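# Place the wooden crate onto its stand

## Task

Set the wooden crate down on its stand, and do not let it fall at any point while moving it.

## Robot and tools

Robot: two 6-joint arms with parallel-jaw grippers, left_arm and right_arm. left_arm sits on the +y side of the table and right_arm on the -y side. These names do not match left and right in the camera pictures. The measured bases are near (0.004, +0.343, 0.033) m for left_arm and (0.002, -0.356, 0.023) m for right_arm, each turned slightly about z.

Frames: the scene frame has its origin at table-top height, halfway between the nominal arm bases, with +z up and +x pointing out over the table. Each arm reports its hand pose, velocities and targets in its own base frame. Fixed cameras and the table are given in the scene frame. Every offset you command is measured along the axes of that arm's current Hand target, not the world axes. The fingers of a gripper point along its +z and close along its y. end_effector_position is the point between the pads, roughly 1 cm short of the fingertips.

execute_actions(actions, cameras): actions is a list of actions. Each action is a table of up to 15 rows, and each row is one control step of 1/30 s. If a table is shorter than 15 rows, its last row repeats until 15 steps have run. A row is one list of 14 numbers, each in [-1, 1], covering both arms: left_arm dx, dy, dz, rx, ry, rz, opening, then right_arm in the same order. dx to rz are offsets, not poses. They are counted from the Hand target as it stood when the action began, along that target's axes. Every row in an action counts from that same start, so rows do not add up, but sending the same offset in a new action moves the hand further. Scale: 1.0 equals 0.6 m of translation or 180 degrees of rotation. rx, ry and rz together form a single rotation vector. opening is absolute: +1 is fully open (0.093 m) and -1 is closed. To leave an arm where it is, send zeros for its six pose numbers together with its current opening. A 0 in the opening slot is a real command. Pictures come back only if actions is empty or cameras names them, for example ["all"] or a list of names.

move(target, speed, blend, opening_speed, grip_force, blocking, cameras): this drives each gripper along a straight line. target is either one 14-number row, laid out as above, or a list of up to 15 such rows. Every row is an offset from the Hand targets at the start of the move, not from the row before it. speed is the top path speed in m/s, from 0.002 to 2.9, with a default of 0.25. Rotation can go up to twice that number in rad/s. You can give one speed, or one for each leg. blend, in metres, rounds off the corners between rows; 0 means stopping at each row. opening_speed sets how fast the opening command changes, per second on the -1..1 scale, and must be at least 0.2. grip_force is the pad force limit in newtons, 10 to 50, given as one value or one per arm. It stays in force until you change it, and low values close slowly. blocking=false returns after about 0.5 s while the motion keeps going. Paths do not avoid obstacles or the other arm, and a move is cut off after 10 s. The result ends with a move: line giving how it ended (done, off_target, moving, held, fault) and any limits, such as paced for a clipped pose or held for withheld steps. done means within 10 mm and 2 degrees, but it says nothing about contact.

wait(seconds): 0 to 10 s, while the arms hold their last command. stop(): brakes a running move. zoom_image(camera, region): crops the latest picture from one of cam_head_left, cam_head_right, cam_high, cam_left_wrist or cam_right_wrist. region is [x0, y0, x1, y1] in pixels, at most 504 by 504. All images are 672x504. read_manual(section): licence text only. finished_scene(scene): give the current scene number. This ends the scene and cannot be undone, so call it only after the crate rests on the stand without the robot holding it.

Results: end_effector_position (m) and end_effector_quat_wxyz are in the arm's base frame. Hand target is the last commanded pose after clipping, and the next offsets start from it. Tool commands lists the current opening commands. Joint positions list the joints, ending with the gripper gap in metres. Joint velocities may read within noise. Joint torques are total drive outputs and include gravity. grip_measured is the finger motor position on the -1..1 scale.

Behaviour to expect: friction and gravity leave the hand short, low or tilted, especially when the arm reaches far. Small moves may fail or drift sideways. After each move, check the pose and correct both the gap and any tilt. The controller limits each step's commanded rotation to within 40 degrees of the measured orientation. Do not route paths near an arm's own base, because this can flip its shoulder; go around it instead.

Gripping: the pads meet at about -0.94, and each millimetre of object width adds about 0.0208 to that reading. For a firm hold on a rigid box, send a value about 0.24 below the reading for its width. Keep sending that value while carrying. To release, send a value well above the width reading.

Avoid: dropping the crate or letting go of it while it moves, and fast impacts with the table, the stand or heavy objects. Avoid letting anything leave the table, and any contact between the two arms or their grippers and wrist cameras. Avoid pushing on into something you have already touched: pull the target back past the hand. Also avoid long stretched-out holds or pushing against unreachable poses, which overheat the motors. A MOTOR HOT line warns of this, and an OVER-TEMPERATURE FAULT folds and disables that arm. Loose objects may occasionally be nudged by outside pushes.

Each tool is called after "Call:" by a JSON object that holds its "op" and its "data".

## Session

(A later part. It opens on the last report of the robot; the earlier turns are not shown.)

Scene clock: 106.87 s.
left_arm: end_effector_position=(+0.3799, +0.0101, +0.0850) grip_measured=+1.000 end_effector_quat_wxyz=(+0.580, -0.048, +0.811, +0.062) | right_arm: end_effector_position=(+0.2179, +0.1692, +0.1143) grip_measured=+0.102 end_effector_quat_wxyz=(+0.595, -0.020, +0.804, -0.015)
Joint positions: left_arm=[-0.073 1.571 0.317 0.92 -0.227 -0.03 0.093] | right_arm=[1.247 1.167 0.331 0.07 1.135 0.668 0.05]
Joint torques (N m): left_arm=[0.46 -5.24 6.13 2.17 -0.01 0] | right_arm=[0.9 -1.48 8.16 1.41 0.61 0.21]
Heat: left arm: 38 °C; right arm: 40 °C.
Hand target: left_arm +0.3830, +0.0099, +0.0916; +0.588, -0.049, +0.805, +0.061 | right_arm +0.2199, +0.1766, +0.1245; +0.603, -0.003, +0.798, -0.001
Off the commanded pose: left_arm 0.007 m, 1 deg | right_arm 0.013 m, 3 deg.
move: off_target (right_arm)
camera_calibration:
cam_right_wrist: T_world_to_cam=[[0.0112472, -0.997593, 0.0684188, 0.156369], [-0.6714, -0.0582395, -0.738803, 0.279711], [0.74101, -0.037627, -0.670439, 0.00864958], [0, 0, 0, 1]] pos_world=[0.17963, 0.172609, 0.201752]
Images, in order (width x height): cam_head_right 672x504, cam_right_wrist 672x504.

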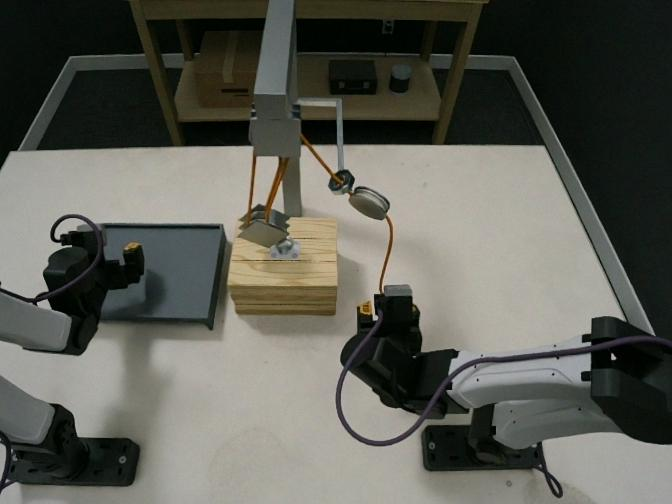

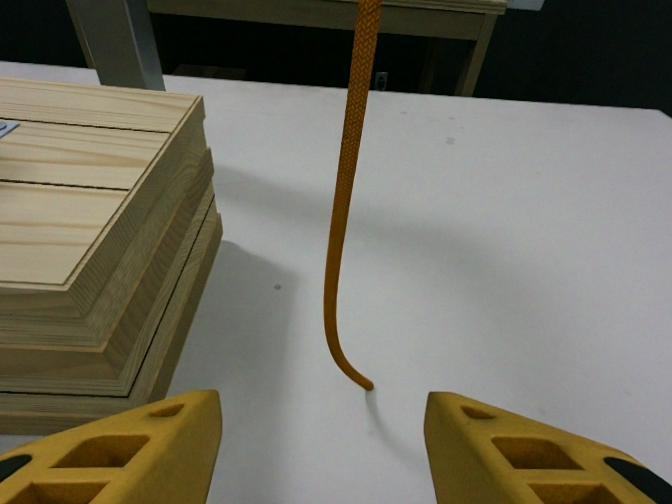

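Call:
{"op": "move", "data": {"target": [0,0,0,0,0,0,1,-0.008,0,0.214,0,0,0,0.1], "speed": 0.12, "cameras": ["cam_head_left","cam_head_right","cam_high","cam_right_wrist"]}}

Scene clock: 110.77 s.
left_arm: end_effector_position=(+0.3799, +0.0101, +0.0850) grip_measured=+1.000 end_effector_quat_wxyz=(+0.580, -0.048, +0.811, +0.062) | right_arm: end_effector_position=(+0.3370, +0.1705, +0.0876) grip_measured=+0.102 end_effector_quat_wxyz=(+0.596, -0.003, +0.803, -0.011)
Joint positions: left_arm=[-0.073 1.571 0.317 0.92 -0.227 -0.03 0.093] | right_arm=[0.777 1.648 0.417 0.825 0.749 0.263 0.05]
Joint torques (N m): left_arm=[0.5 -5.14 6.06 2.15 -0.03 0.03] | right_arm=[-0.39 -4.11 6.69 1.94 0.02 -0.04]
Heat: left arm: 38 °C; right arm: 40 °C.
Hand target: left_arm +0.3830, +0.0099, +0.0916; +0.588, -0.049, +0.805, +0.061 | right_arm +0.3447, +0.1768, +0.0939; +0.603, -0.003, +0.798, -0.001
Off the commanded pose: left_arm 0.007 m, 1 deg | right_arm 0.012 m, 1 deg.
move: off_target (right_arm)
camera_calibration:
cam_right_wrist: T_world_to_cam=[[-0.0114203, -0.999017, 0.0428377, 0.16827], [-0.670152, -0.0241487, -0.741831, 0.334037], [0.742136, -0.0371797, -0.669218, -0.0980556], [0, 0, 0, 1]] pos_world=[0.298548, 0.172526, 0.17497]
Images, in order (width x height): cam_head_left 672x504, cam_head_right 672x504, cam_high 672x504, cam_right_wrist 672x504.

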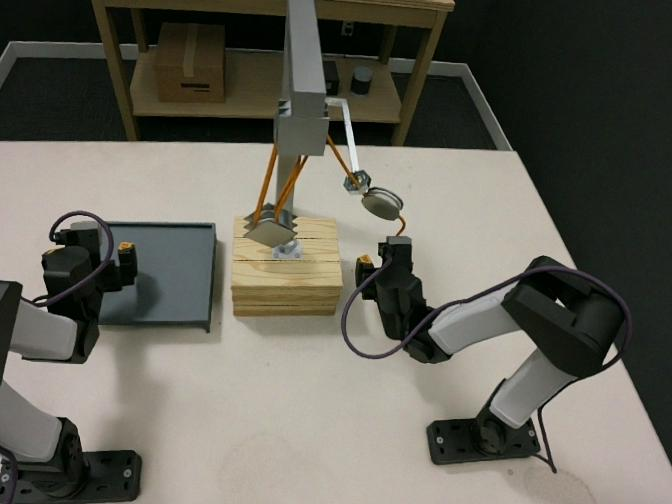

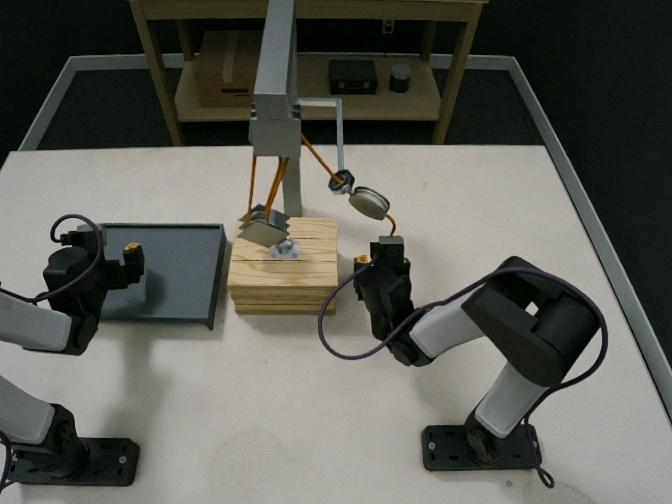

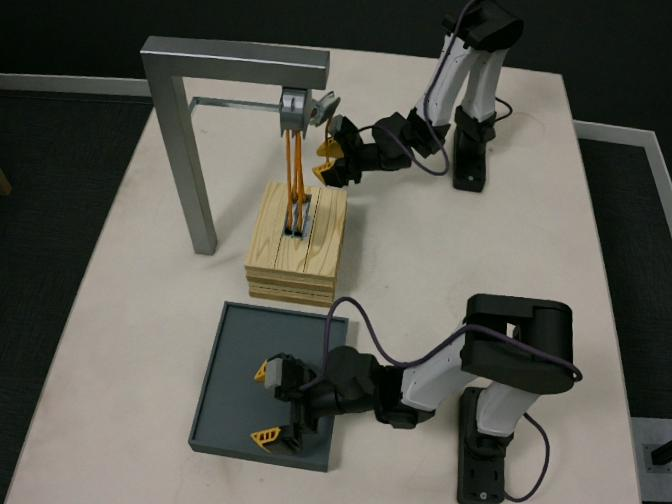

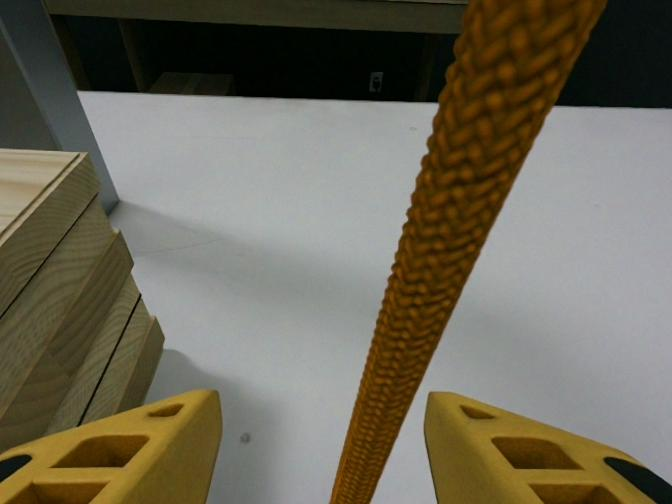

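Call:
{"op": "move", "data": {"target": [0,0,0,0,0,0,1,0,0,0,0,0,0,-1], "cameras": ["cam_head_right","cam_high","cam_right_wrist"]}}

Scene clock: 113.07 s.
left_arm: end_effector_position=(+0.3799, +0.0101, +0.0850) grip_measured=+1.000 end_effector_quat_wxyz=(+0.580, -0.048, +0.811, +0.062) | right_arm: end_effector_position=(+0.3370, +0.1706, +0.0877) grip_measured=-0.957 end_effector_quat_wxyz=(+0.596, -0.003, +0.803, -0.011)
Joint positions: left_arm=[-0.073 1.571 0.317 0.92 -0.227 -0.03 0.093] | right_arm=[0.777 1.648 0.417 0.825 0.749 0.263 0]
Joint torques (N m): left_arm=[0.57 -5.15 6.15 2.11 -0.03 -0.01] | right_arm=[-0.42 -4.1 6.68 1.94 0 -0.07]
Heat: left arm: 38 °C; right arm: 40 °C.
Hand target: left_arm +0.3830, +0.0099, +0.0916; +0.588, -0.049, +0.805, +0.061 | right_arm +0.3447, +0.1768, +0.0939; +0.603, -0.003, +0.798, -0.001
Off the commanded pose: left_arm 0.007 m, 1 deg | right_arm 0.012 m, 1 deg.
move: off_target (right_arm)
camera_calibration:
cam_right_wrist: T_world_to_cam=[[-0.0109219, -0.999036, 0.0425117, 0.168177], [-0.669828, -0.0242563, -0.74212, 0.334083], [0.742436, -0.0365809, -0.668918, -0.0982339], [0, 0, 0, 1]] pos_world=[0.298547, 0.172525, 0.175069]
Images, in order (width x height): cam_head_right 672x504, cam_high 672x504, cam_right_wrist 672x504.

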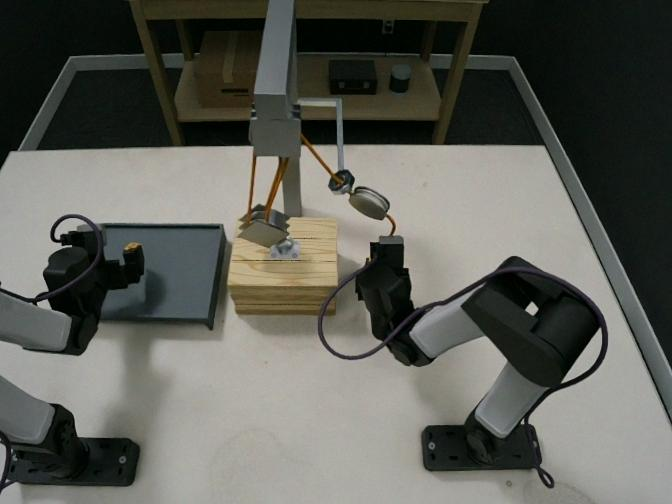

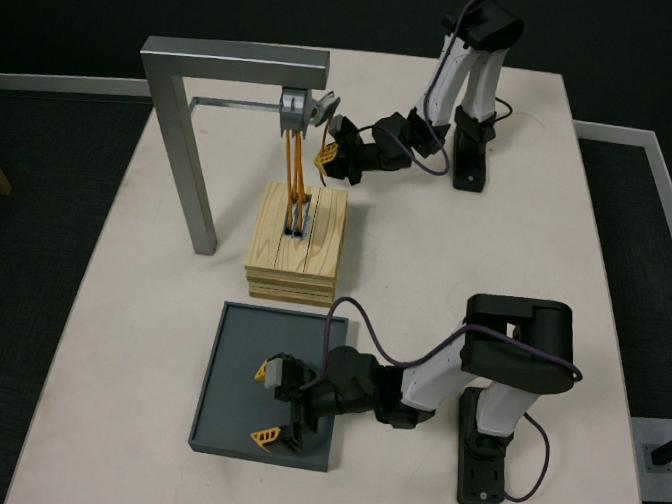

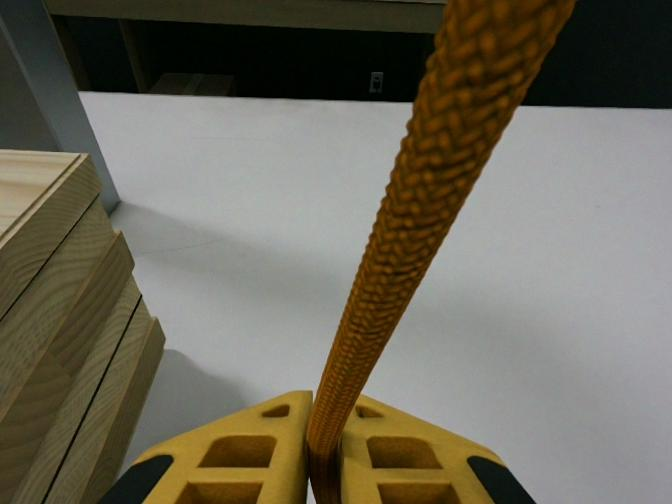

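Call:
{"op": "move", "data": {"target": [0,0,0,0,0,0,1,-0.018,-0.317,-0.057,0.107,0,0.030,-1], "speed": 0.08, "cameras": ["cam_head_left","cam_head_right","cam_high","cam_right_wrist"]}}

Scene clock: 122.77 s.
left_arm: end_effector_position=(+0.3799, +0.0101, +0.0850) grip_measured=+1.000 end_effector_quat_wxyz=(+0.580, -0.048, +0.811, +0.062) | right_arm: end_effector_position=(+0.3186, -0.0109, +0.1179) grip_measured=-0.961 end_effector_quat_wxyz=(+0.598, +0.140, +0.782, -0.104)
Joint positions: left_arm=[-0.073 1.571 0.317 0.92 -0.227 -0.03 0.093] | right_arm=[0.262 1.164 0.182 0.66 0.586 0.187 0]
Joint velocities: left_arm=[-0.007 -0.046 -0.002 0.037 -0.037 0.081 0] | right_arm=[within noise]
Joint torques (N m): left_arm=[0.49 -5.11 6.05 2.11 -0.03 -0.02] | right_arm=[-0.58 -3.23 4.68 1.81 -0.04 -0.08]
Heat: left arm: 39 °C; right arm: 39 °C.
Hand target: left_arm +0.3830, +0.0099, +0.0916; +0.588, -0.049, +0.805, +0.061 | right_arm +0.3154, -0.0133, +0.1148; +0.594, +0.135, +0.786, -0.106
Off the commanded pose: left_arm 0.007 m, 1 deg | right_arm 0.005 m, 1 deg.
move: done
camera_calibration:
cam_right_wrist: T_world_to_cam=[[-0.346099, -0.938052, 0.0165638, 0.0958856], [-0.613267, 0.212836, -0.760661, 0.326536], [0.710014, -0.273422, -0.648938, -0.0655425], [0, 0, 0, 1]] pos_world=[0.279975, 0.00252632, 0.204261]
Images, in order (width x height): cam_head_left 672x504, cam_head_right 672x504, cam_high 672x504, cam_right_wrist 672x504.

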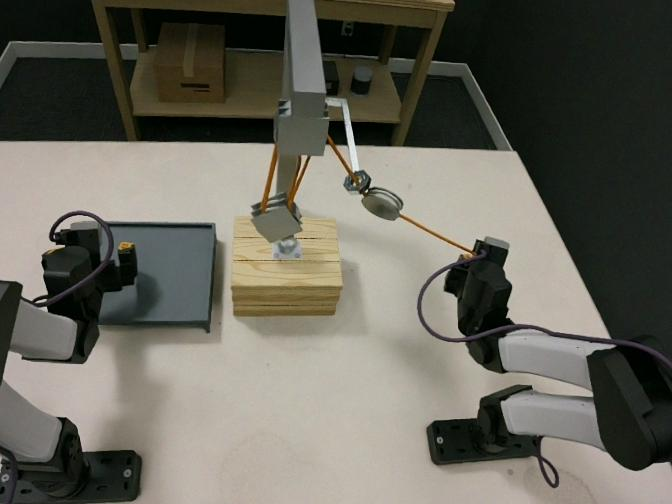

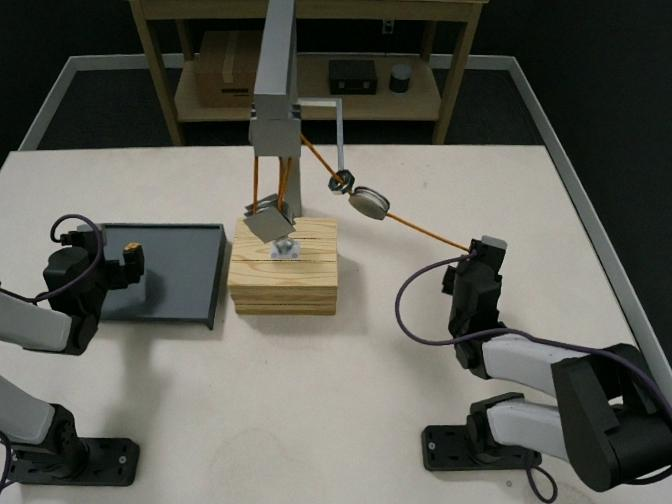

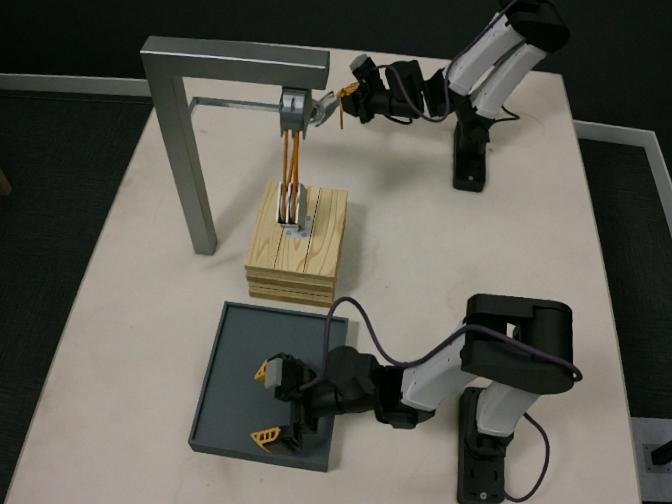

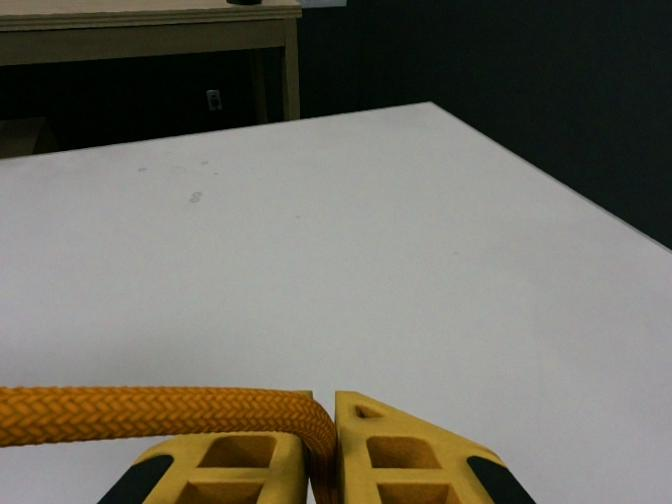

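Call:
{"op": "move", "data": {"target": [0,0,0,0,0,0,1,-0.027,-0.166,0.05,0.064,0,0.018,-1], "speed": 0.06, "cameras": ["cam_head_left","cam_head_right","cam_high","cam_right_wrist"]}}

Scene clock: 128.70 s.
left_arm: end_effector_position=(+0.3799, +0.0101, +0.0850) grip_measured=+1.000 end_effector_quat_wxyz=(+0.580, -0.048, +0.811, +0.062) | right_arm: end_effector_position=(+0.3282, -0.0728, +0.1394) grip_measured=-0.961 end_effector_quat_wxyz=(+0.623, +0.145, +0.763, -0.091)
Joint positions: left_arm=[-0.073 1.571 0.317 0.92 -0.227 -0.03 0.093] | right_arm=[-0.109 1.136 0.193 0.729 0.22 0.089 0]
Joint torques (N m): left_arm=[0.57 -5.46 6.16 2.12 -0.01 0.04] | right_arm=[-4.57 -1.61 6.17 1.29 1.55 0.11]
Heat: left arm: 39 °C; right arm: 38 °C.
Hand target: left_arm +0.3830, +0.0099, +0.0916; +0.588, -0.049, +0.805, +0.061 | right_arm +0.3130, -0.1183, +0.1229; +0.580, +0.216, +0.767, -0.168
Off the commanded pose: left_arm 0.007 m, 1 deg | right_arm 0.051 m, 13 deg.
move: off_target (right_arm)
camera_calibration:
cam_right_wrist: T_world_to_cam=[[-0.340067, -0.940193, -0.0197647, 0.0437922], [-0.563008, 0.220384, -0.796525, 0.350934], [0.753244, -0.259745, -0.604282, -0.0947648], [0, 0, 0, 1]] pos_world=[0.283852, -0.0607819, 0.223129]
Images, in order (width x height): cam_head_left 672x504, cam_head_right 672x504, cam_high 672x504, cam_right_wrist 672x504.

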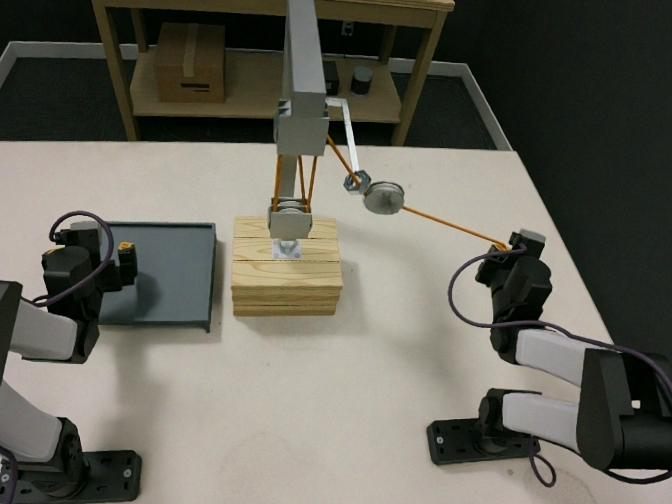

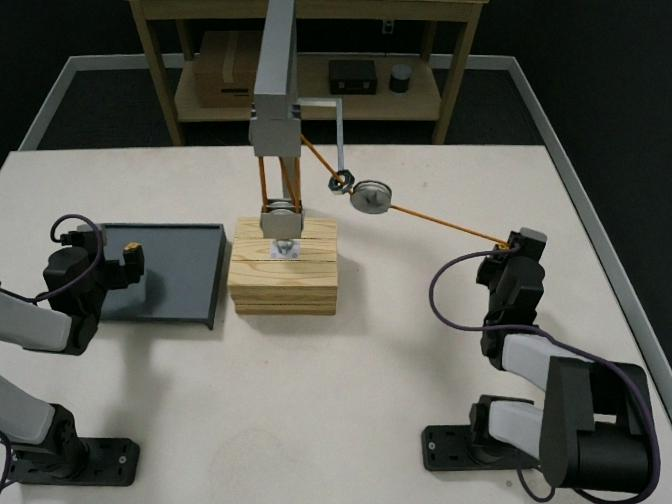

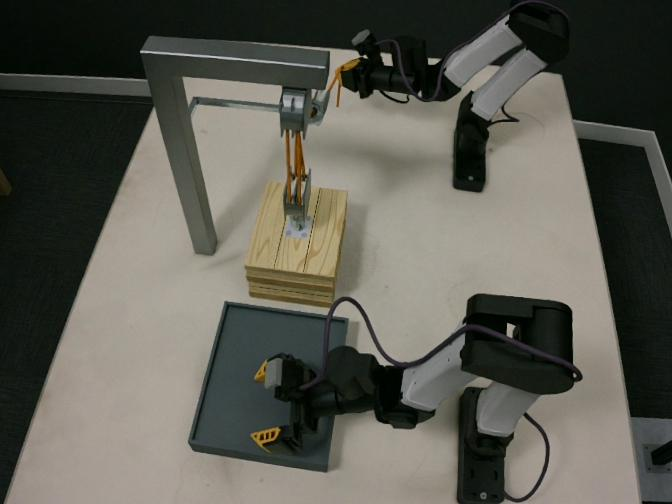

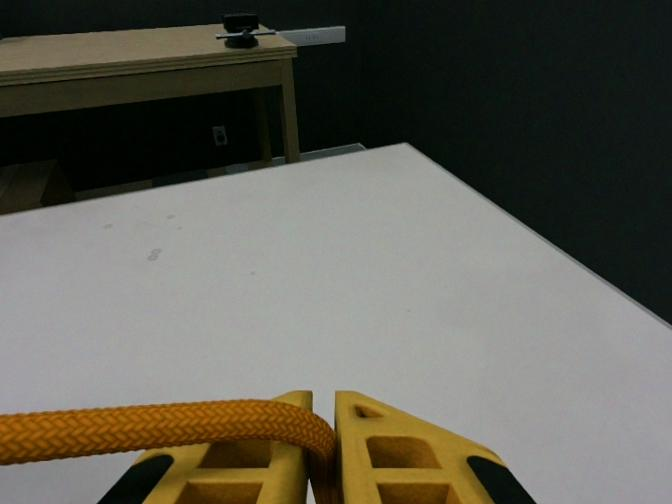

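Call:
{"op": "move", "data": {"target": [0,0,0,0,0,0,1,-0.011,-0.17,0.106,0,0,0,-1], "speed": 0.06, "cameras": ["cam_head_left","cam_head_right","cam_high","cam_right_wrist"]}}

Scene clock: 141.03 s.
left_arm: end_effector_position=(+0.3799, +0.0101, +0.0850) grip_measured=+1.000 end_effector_quat_wxyz=(+0.580, -0.048, +0.811, +0.062) | right_arm: end_effector_position=(+0.2577, -0.0939, +0.1528) grip_measured=-0.962 end_effector_quat_wxyz=(+0.688, -0.143, +0.700, +0.126)
Joint positions: left_arm=[-0.073 1.571 0.317 0.92 -0.227 -0.03 0.093] | right_arm=[-0.996 1.382 0.173 1.094 -1.378 -0.132 0]
Joint torques (N m): left_arm=[0.5 -5.31 6.01 2.1 0.01 0.05] | right_arm=[-10.58 0.57 6.84 0.64 4.71 0.29]
Heat: left arm: 40 °C; right arm: 38 °C.
Hand target: left_arm +0.3830, +0.0099, +0.0916; +0.588, -0.049, +0.805, +0.061 | right_arm +0.3128, -0.2383, +0.1128; +0.626, +0.117, +0.766, -0.086
Off the commanded pose: left_arm 0.007 m, 1 deg | right_arm 0.160 m, 56 deg; orientation clipped.
move: off_target (right_arm); limits=paced
camera_calibration:
cam_right_wrist: T_world_to_cam=[[0.365706, -0.929868, 0.0400671, -0.189793], [-0.401611, -0.196491, -0.894483, 0.260866], [0.839623, 0.311026, -0.445304, -0.0320427], [0, 0, 0, 1]] pos_world=[0.201079, -0.115259, 0.226676]
Images, in order (width x height): cam_head_left 672x504, cam_head_right 672x504, cam_high 672x504, cam_right_wrist 672x504.

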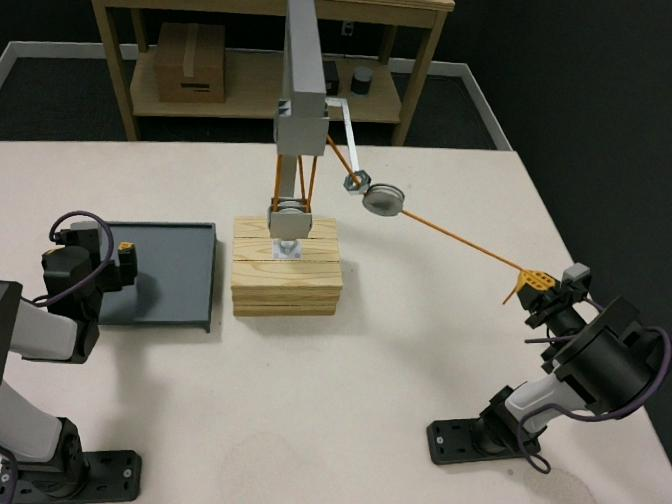

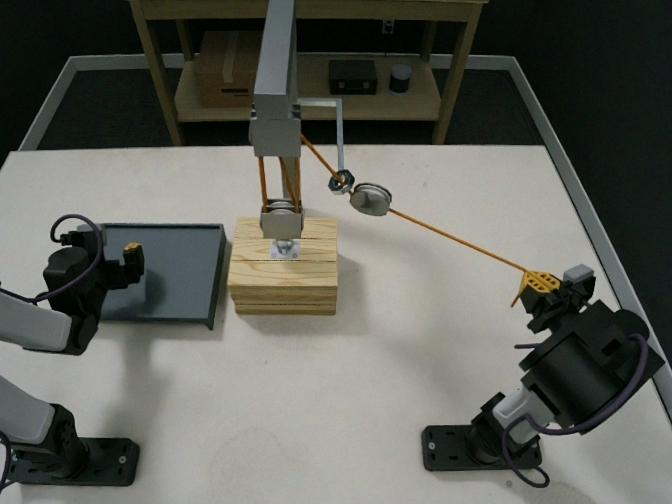

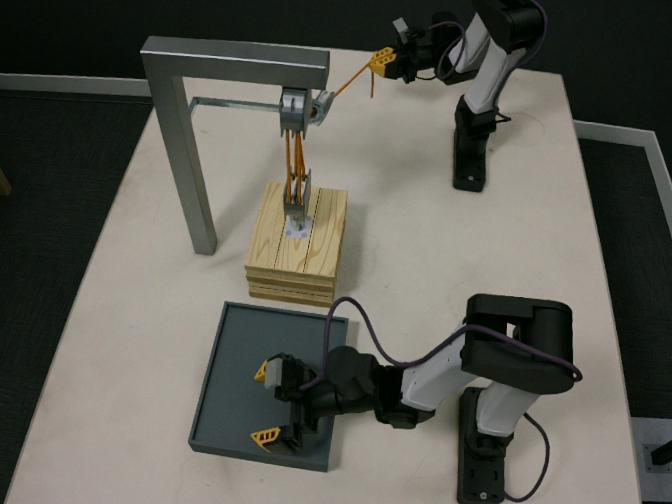

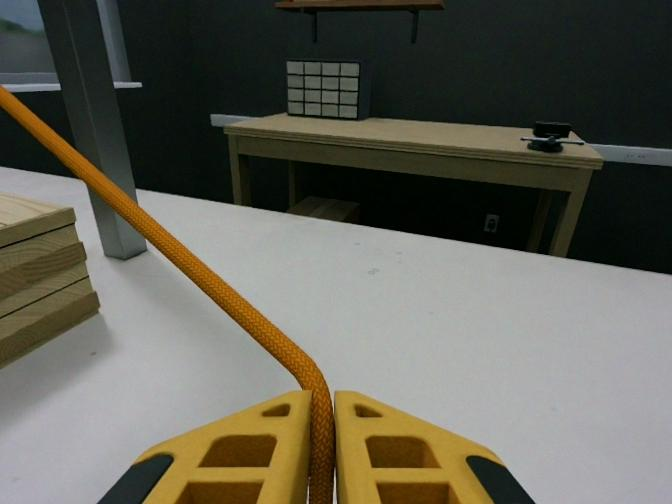

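Call:
{"op": "move", "data": {"target": [0,0,0,0,0,0,1,0,0.334,-0.036,0.271,-0.004,0.056,-1], "speed": 0.12, "cameras": ["cam_head_left","cam_head_right","cam_high","cam_right_wrist"]}}

Scene clock: 177.87 s.
left_arm: end_effector_position=(+0.3799, +0.0101, +0.0850) grip_measured=+1.000 end_effector_quat_wxyz=(+0.580, -0.048, +0.811, +0.062) | right_arm: end_effector_position=(+0.3437, -0.0446, +0.1178) grip_measured=-0.972 end_effector_quat_wxyz=(+0.527, +0.422, +0.650, -0.349)
Joint positions: left_arm=[-0.073 1.571 0.317 0.92 -0.227 -0.03 0.093] | right_arm=[0.367 1.789 0.927 -0.499 1.363 1.348 0]
Joint torques (N m): left_arm=[0.5 -4.94 5.98 2.16 0.01 0.02] | right_arm=[0.81 -5.41 7.15 0.51 0.67 0.19]
Heat: left arm: 41 °C; right arm: 56 °C.
Hand target: left_arm +0.3830, +0.0099, +0.0916; +0.588, -0.049, +0.805, +0.061 | right_arm +0.3498, -0.0403, +0.1200; +0.531, +0.429, +0.646, -0.341
Off the commanded pose: left_arm 0.007 m, 1 deg | right_arm 0.008 m, 1 deg.
move: done
camera_calibration:
cam_right_wrist: T_world_to_cam=[[-0.917814, -0.395875, 0.0300063, 0.292075], [-0.259689, 0.541466, -0.79961, 0.24674], [0.300298, -0.741686, -0.599769, 0.021427], [0, 0, 0, 1]] pos_world=[0.325712, -0.00208414, 0.201383]
Images, in order (width x height): cam_head_left 672x504, cam_head_right 672x504, cam_high 672x504, cam_right_wrist 672x504.

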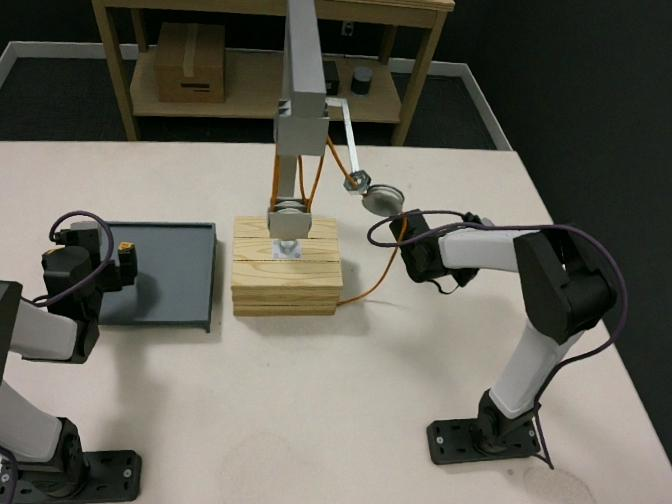

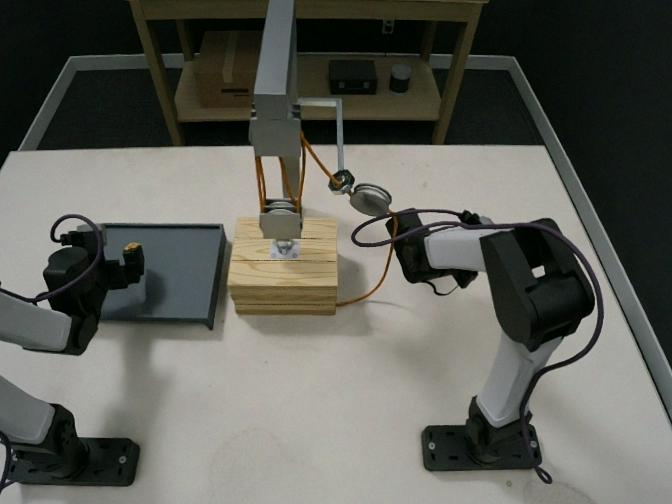

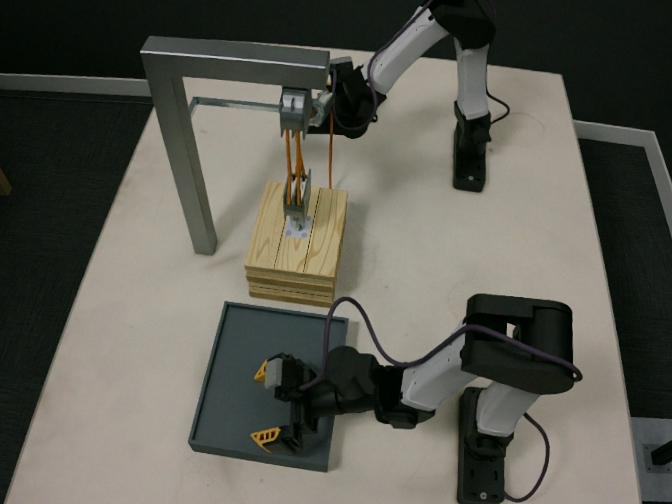

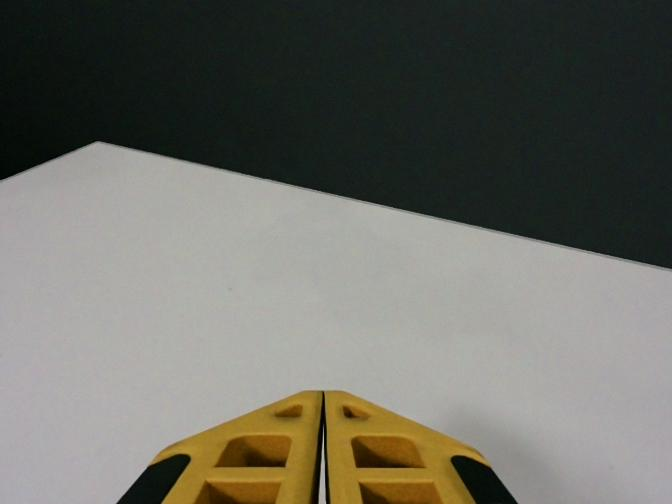

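Call:
{"op": "zoom_image", "data": {"camera": "cam_head_right", "region": [320, 160, 520, 330]}}

Call:
{"op": "zoom_image", "data": {"camera": "cam_high", "region": [260, 40, 420, 210]}}

Scaled by 2.520 from the camera's 672x504 image, which has a finer 960x720 frame.

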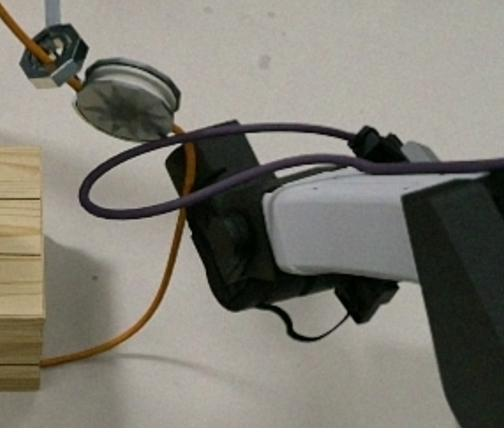

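Scaled by 2.965 from the camera's 672x504 image, which has a finer 960x720 frame.

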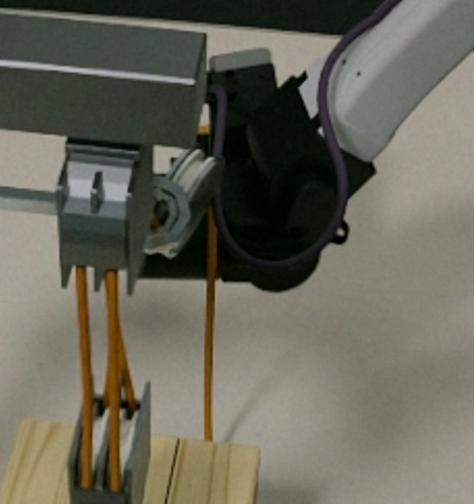

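Call:
{"op": "move", "data": {"target": [[0,0,0,0,0,0,1,-0.084,-0.106,0.232,0,0,0,-1],[0,0,0,0,0,0,1,0.013,-0.236,-0.083,-0.36,0.005,-0.0745,0.1]], "speed": 0.2, "cameras": ["cam_head_left","cam_head_right","cam_high","cam_right_wrist"]}}

Scene clock: 202.87 s.
left_arm: end_effector_position=(+0.3799, +0.0101, +0.0850) grip_measured=+1.000 end_effector_quat_wxyz=(+0.580, -0.048, +0.811, +0.062) | right_arm: end_effector_position=(+0.2219, -0.0697, +0.1334) grip_measured=-0.972 end_effector_quat_wxyz=(+0.643, +0.034, +0.765, -0.031)
Joint positions: left_arm=[-0.073 1.571 0.317 0.92 -0.227 -0.03 0.093] | right_arm=[-0.763 0.095 0.014 -0.138 -0.658 -0.139 0]
Joint torques (N m): left_arm=[0.55 -5.08 5.9 2.12 0.02 0.03] | right_arm=[0.69 2.26 6.95 1.92 -0.09 0.05]
Heat: left arm: 42 °C; right arm: 40 °C.
Hand target: left_arm +0.3830, +0.0099, +0.0916; +0.588, -0.049, +0.805, +0.061 | right_arm +0.2225, -0.0696, +0.1331; +0.642, +0.035, +0.765, -0.030 (not the last commanded pose)
Tool commands: left_gripper/opening=+1.0 right_gripper/opening=-1.0
Off the commanded pose: left_arm 0.007 m, 1 deg | right_arm 0.032 m, 5 deg.
move: held (right_arm; a check stopped the path); path passed 1 of 2 targets; target 2's new opening was not sent; limits=held
pose unreachable (right arm): on one or more control steps of this call, first in action 0 (counted from 0), this arm could not follow its commanded pose, so it was not sent that pose on those steps. It may still have moved: this result reports where it is.
cause: moving toward the commanded pose would bring two parts of the arm too close to each other (its upper arm (the part past joint 2) and its wrist (the part past joint 5), with joints 3 (elbow) to 5 (wrist yaw) between them, 8 mm apart when it was first held).
camera_calibration:
cam_right_wrist: T_world_to_cam=[[-0.0980914, -0.994875, 0.0245149, -0.0529244], [-0.574764, 0.0365255, -0.817504, 0.278308], [0.812419, -0.0942804, -0.575401, -0.0230467], [0, 0, 0, 1]] pos_world=[0.173494, -0.0649914, 0.215555]
Images, in order (width x height): cam_head_left 672x504, cam_head_right 672x504, cam_high 672x504, cam_right_wrist 672x504.

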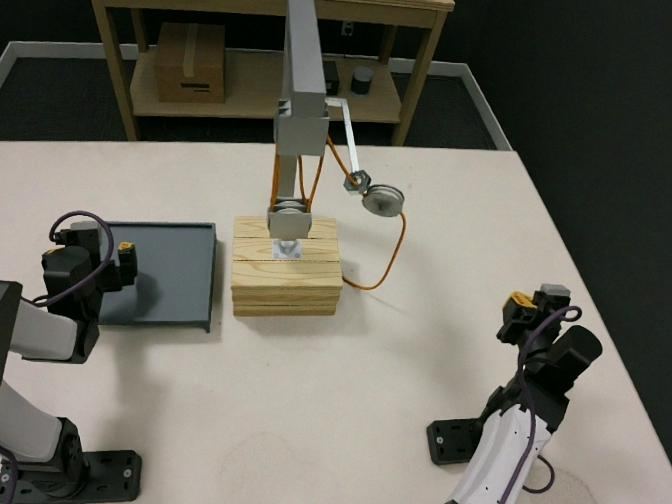

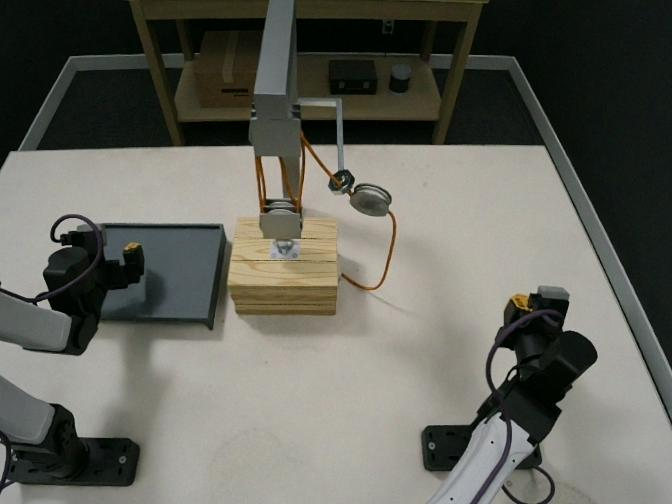

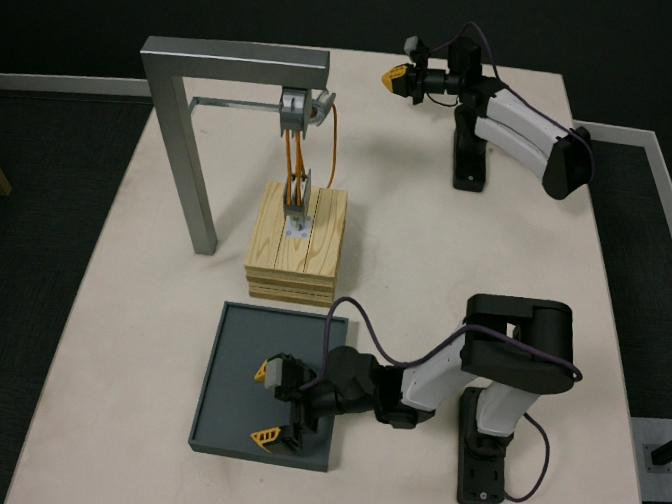

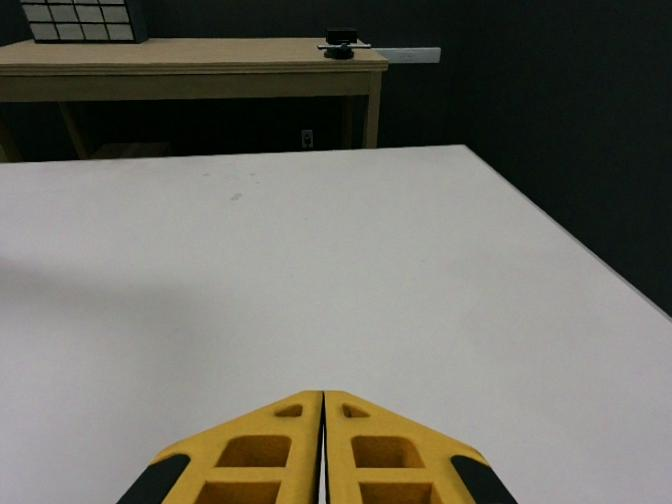

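Call:
{"op": "move", "data": {"target": [0,0,0,0,0,0,1,0.048,0.408,0,0,0,0,0.1], "speed": 0.2, "cameras": ["cam_head_left","cam_head_right","cam_right_wrist"]}}

Scene clock: 209.70 s.
left_arm: end_effector_position=(+0.3799, +0.0101, +0.0850) grip_measured=+1.000 end_effector_quat_wxyz=(+0.580, -0.048, +0.811, +0.062) | right_arm: end_effector_position=(+0.2253, +0.0493, +0.1148) grip_measured=+0.098 end_effector_quat_wxyz=(+0.596, -0.100, +0.791, +0.093)
Joint positions: left_arm=[-0.073 1.571 0.317 0.92 -0.227 -0.03 0.093] | right_arm=[0.062 -0.003 0.032 -0.318 -0.211 -0.032 0.05]
Joint torques (N m): left_arm=[0.59 -5.16 5.97 2.14 0 -0.02] | right_arm=[-0.35 1.81 6.93 1.99 -0.08 0]
Heat: left arm: 42 °C; right arm: 39 °C.
Hand target: left_arm +0.3830, +0.0099, +0.0916; +0.588, -0.049, +0.805, +0.061 | right_arm +0.2257, +0.0476, +0.1148; +0.596, -0.098, +0.792, +0.090 (last step not sent: back at the drive's target)
Off the commanded pose: left_arm 0.007 m, 1 deg | right_arm 0.127 m, 22 deg.
move: held (right_arm; a check stopped the path); limits=held
pose unreachable (right arm): on one or more control steps of this call, first in action 0 (counted from 0), this arm could not follow its commanded pose, so it was not sent that pose on those steps. On the call's last step it was still not sent that pose. It may still have moved: this result reports where it is.
cause: moving toward the commanded pose would bring two parts of the arm too close to each other (its upper arm (the part past joint 2) and its wrist (the part past joint 5), with joints 3 (elbow) to 5 (wrist yaw) between them, under 1 mm apart when it was first held).
camera_calibration:
cam_right_wrist: T_world_to_cam=[[0.266938, -0.963695, -0.00600779, -0.0140534], [-0.634007, -0.170914, -0.754204, 0.276982], [0.725795, 0.205134, -0.656613, -0.0111577], [0, 0, 0, 1]] pos_world=[0.187458, 0.0360859, 0.20149]
Images, in order (width x height): cam_head_left 672x504, cam_head_right 672x504, cam_right_wrist 672x504.

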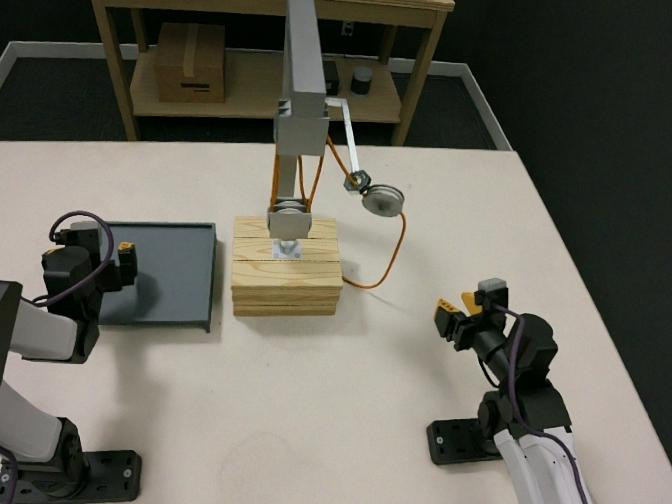

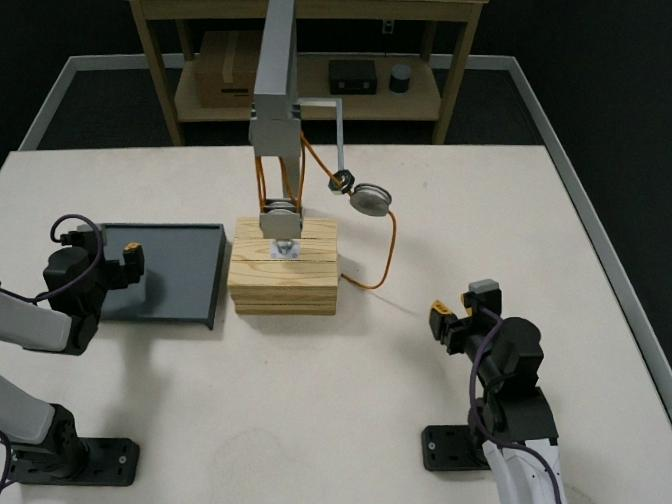

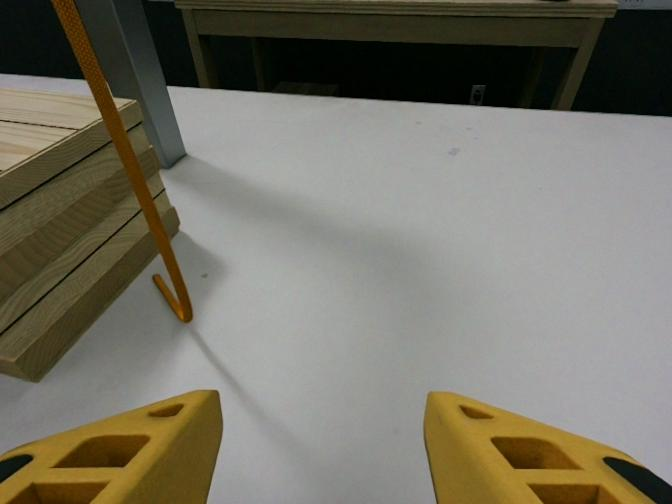

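Call:
{"op": "move", "data": {"target": [0,0,0,0,0,0,1,-0.012,0.171,0.117,0.107,-0.003,0.03,0.1], "speed": 0.2, "cameras": ["cam_head_left","cam_head_right","cam_right_wrist"]}}

Scene clock: 214.90 s.
left_arm: end_effector_position=(+0.3799, +0.0101, +0.0850) grip_measured=+1.000 end_effector_quat_wxyz=(+0.580, -0.048, +0.811, +0.062) | right_arm: end_effector_position=(+0.2615, +0.1584, +0.0963) grip_measured=+0.098 end_effector_quat_wxyz=(+0.594, +0.024, +0.804, -0.028)
Joint positions: left_arm=[-0.073 1.571 0.317 0.92 -0.227 -0.03 0.093] | right_arm=[1.037 1.36 0.302 0.453 1.03 0.518 0.05]
Joint torques (N m): left_arm=[0.61 -5.23 6.02 2.07 0.01 0.02] | right_arm=[0.69 -2.36 7.25 1.64 0.49 0.2]
Heat: left arm: 42 °C; right arm: 40 °C.
Hand target: left_arm +0.3830, +0.0099, +0.0916; +0.588, -0.049, +0.805, +0.061 | right_arm +0.2656, +0.1652, +0.1053; +0.603, +0.040, +0.796, -0.015
Off the commanded pose: left_arm 0.007 m, 1 deg | right_arm 0.012 m, 3 deg.
held back during your reply time or a wait (right arm), on 90 control steps: two parts of the arm were too close to each other, or the arm's last command would have brought them too close.
move: off_target (right_arm)
camera_calibration:
cam_right_wrist: T_world_to_cam=[[-0.0734284, -0.996571, 0.0381505, 0.171232], [-0.67241, 0.0212202, -0.739874, 0.282811], [0.736527, -0.0799806, -0.671662, -0.0281914], [0, 0, 0, 1]] pos_world=[0.223502, 0.162388, 0.183777]
Images, in order (width x height): cam_head_left 672x504, cam_head_right 672x504, cam_right_wrist 672x504.

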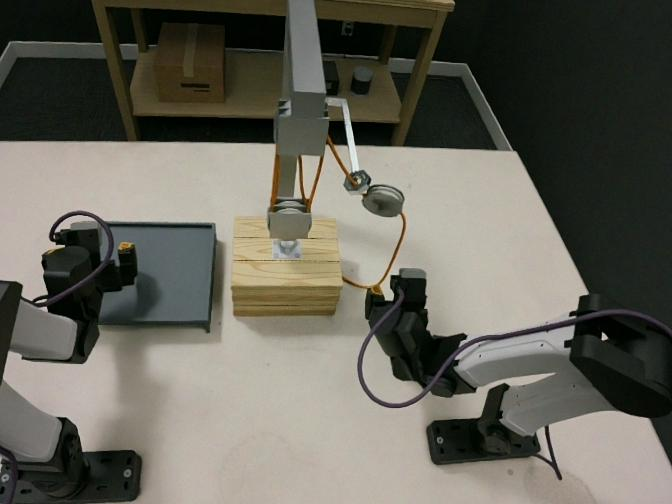

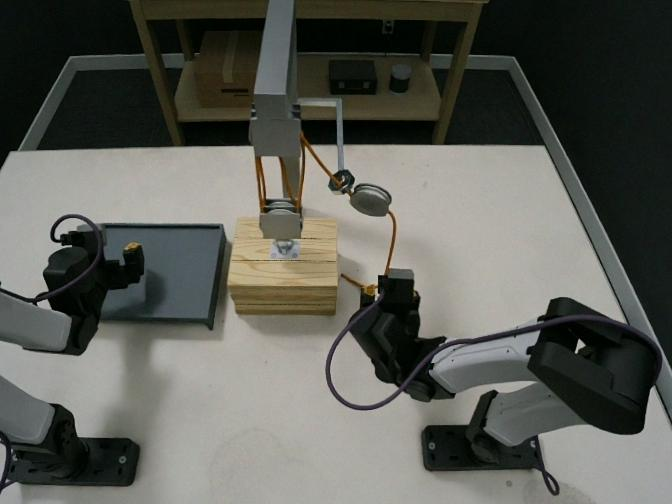

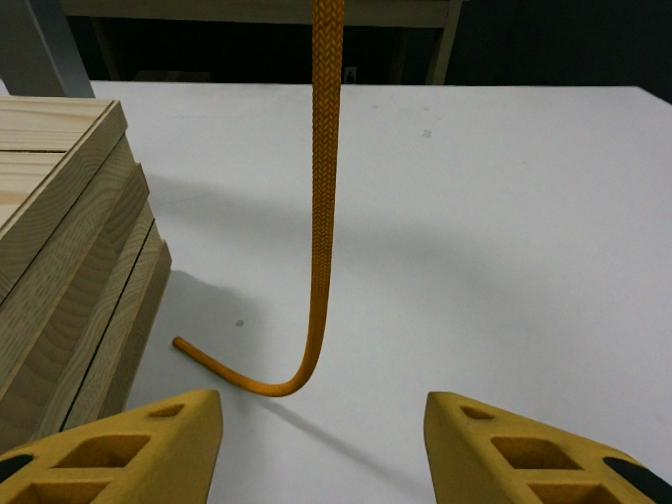

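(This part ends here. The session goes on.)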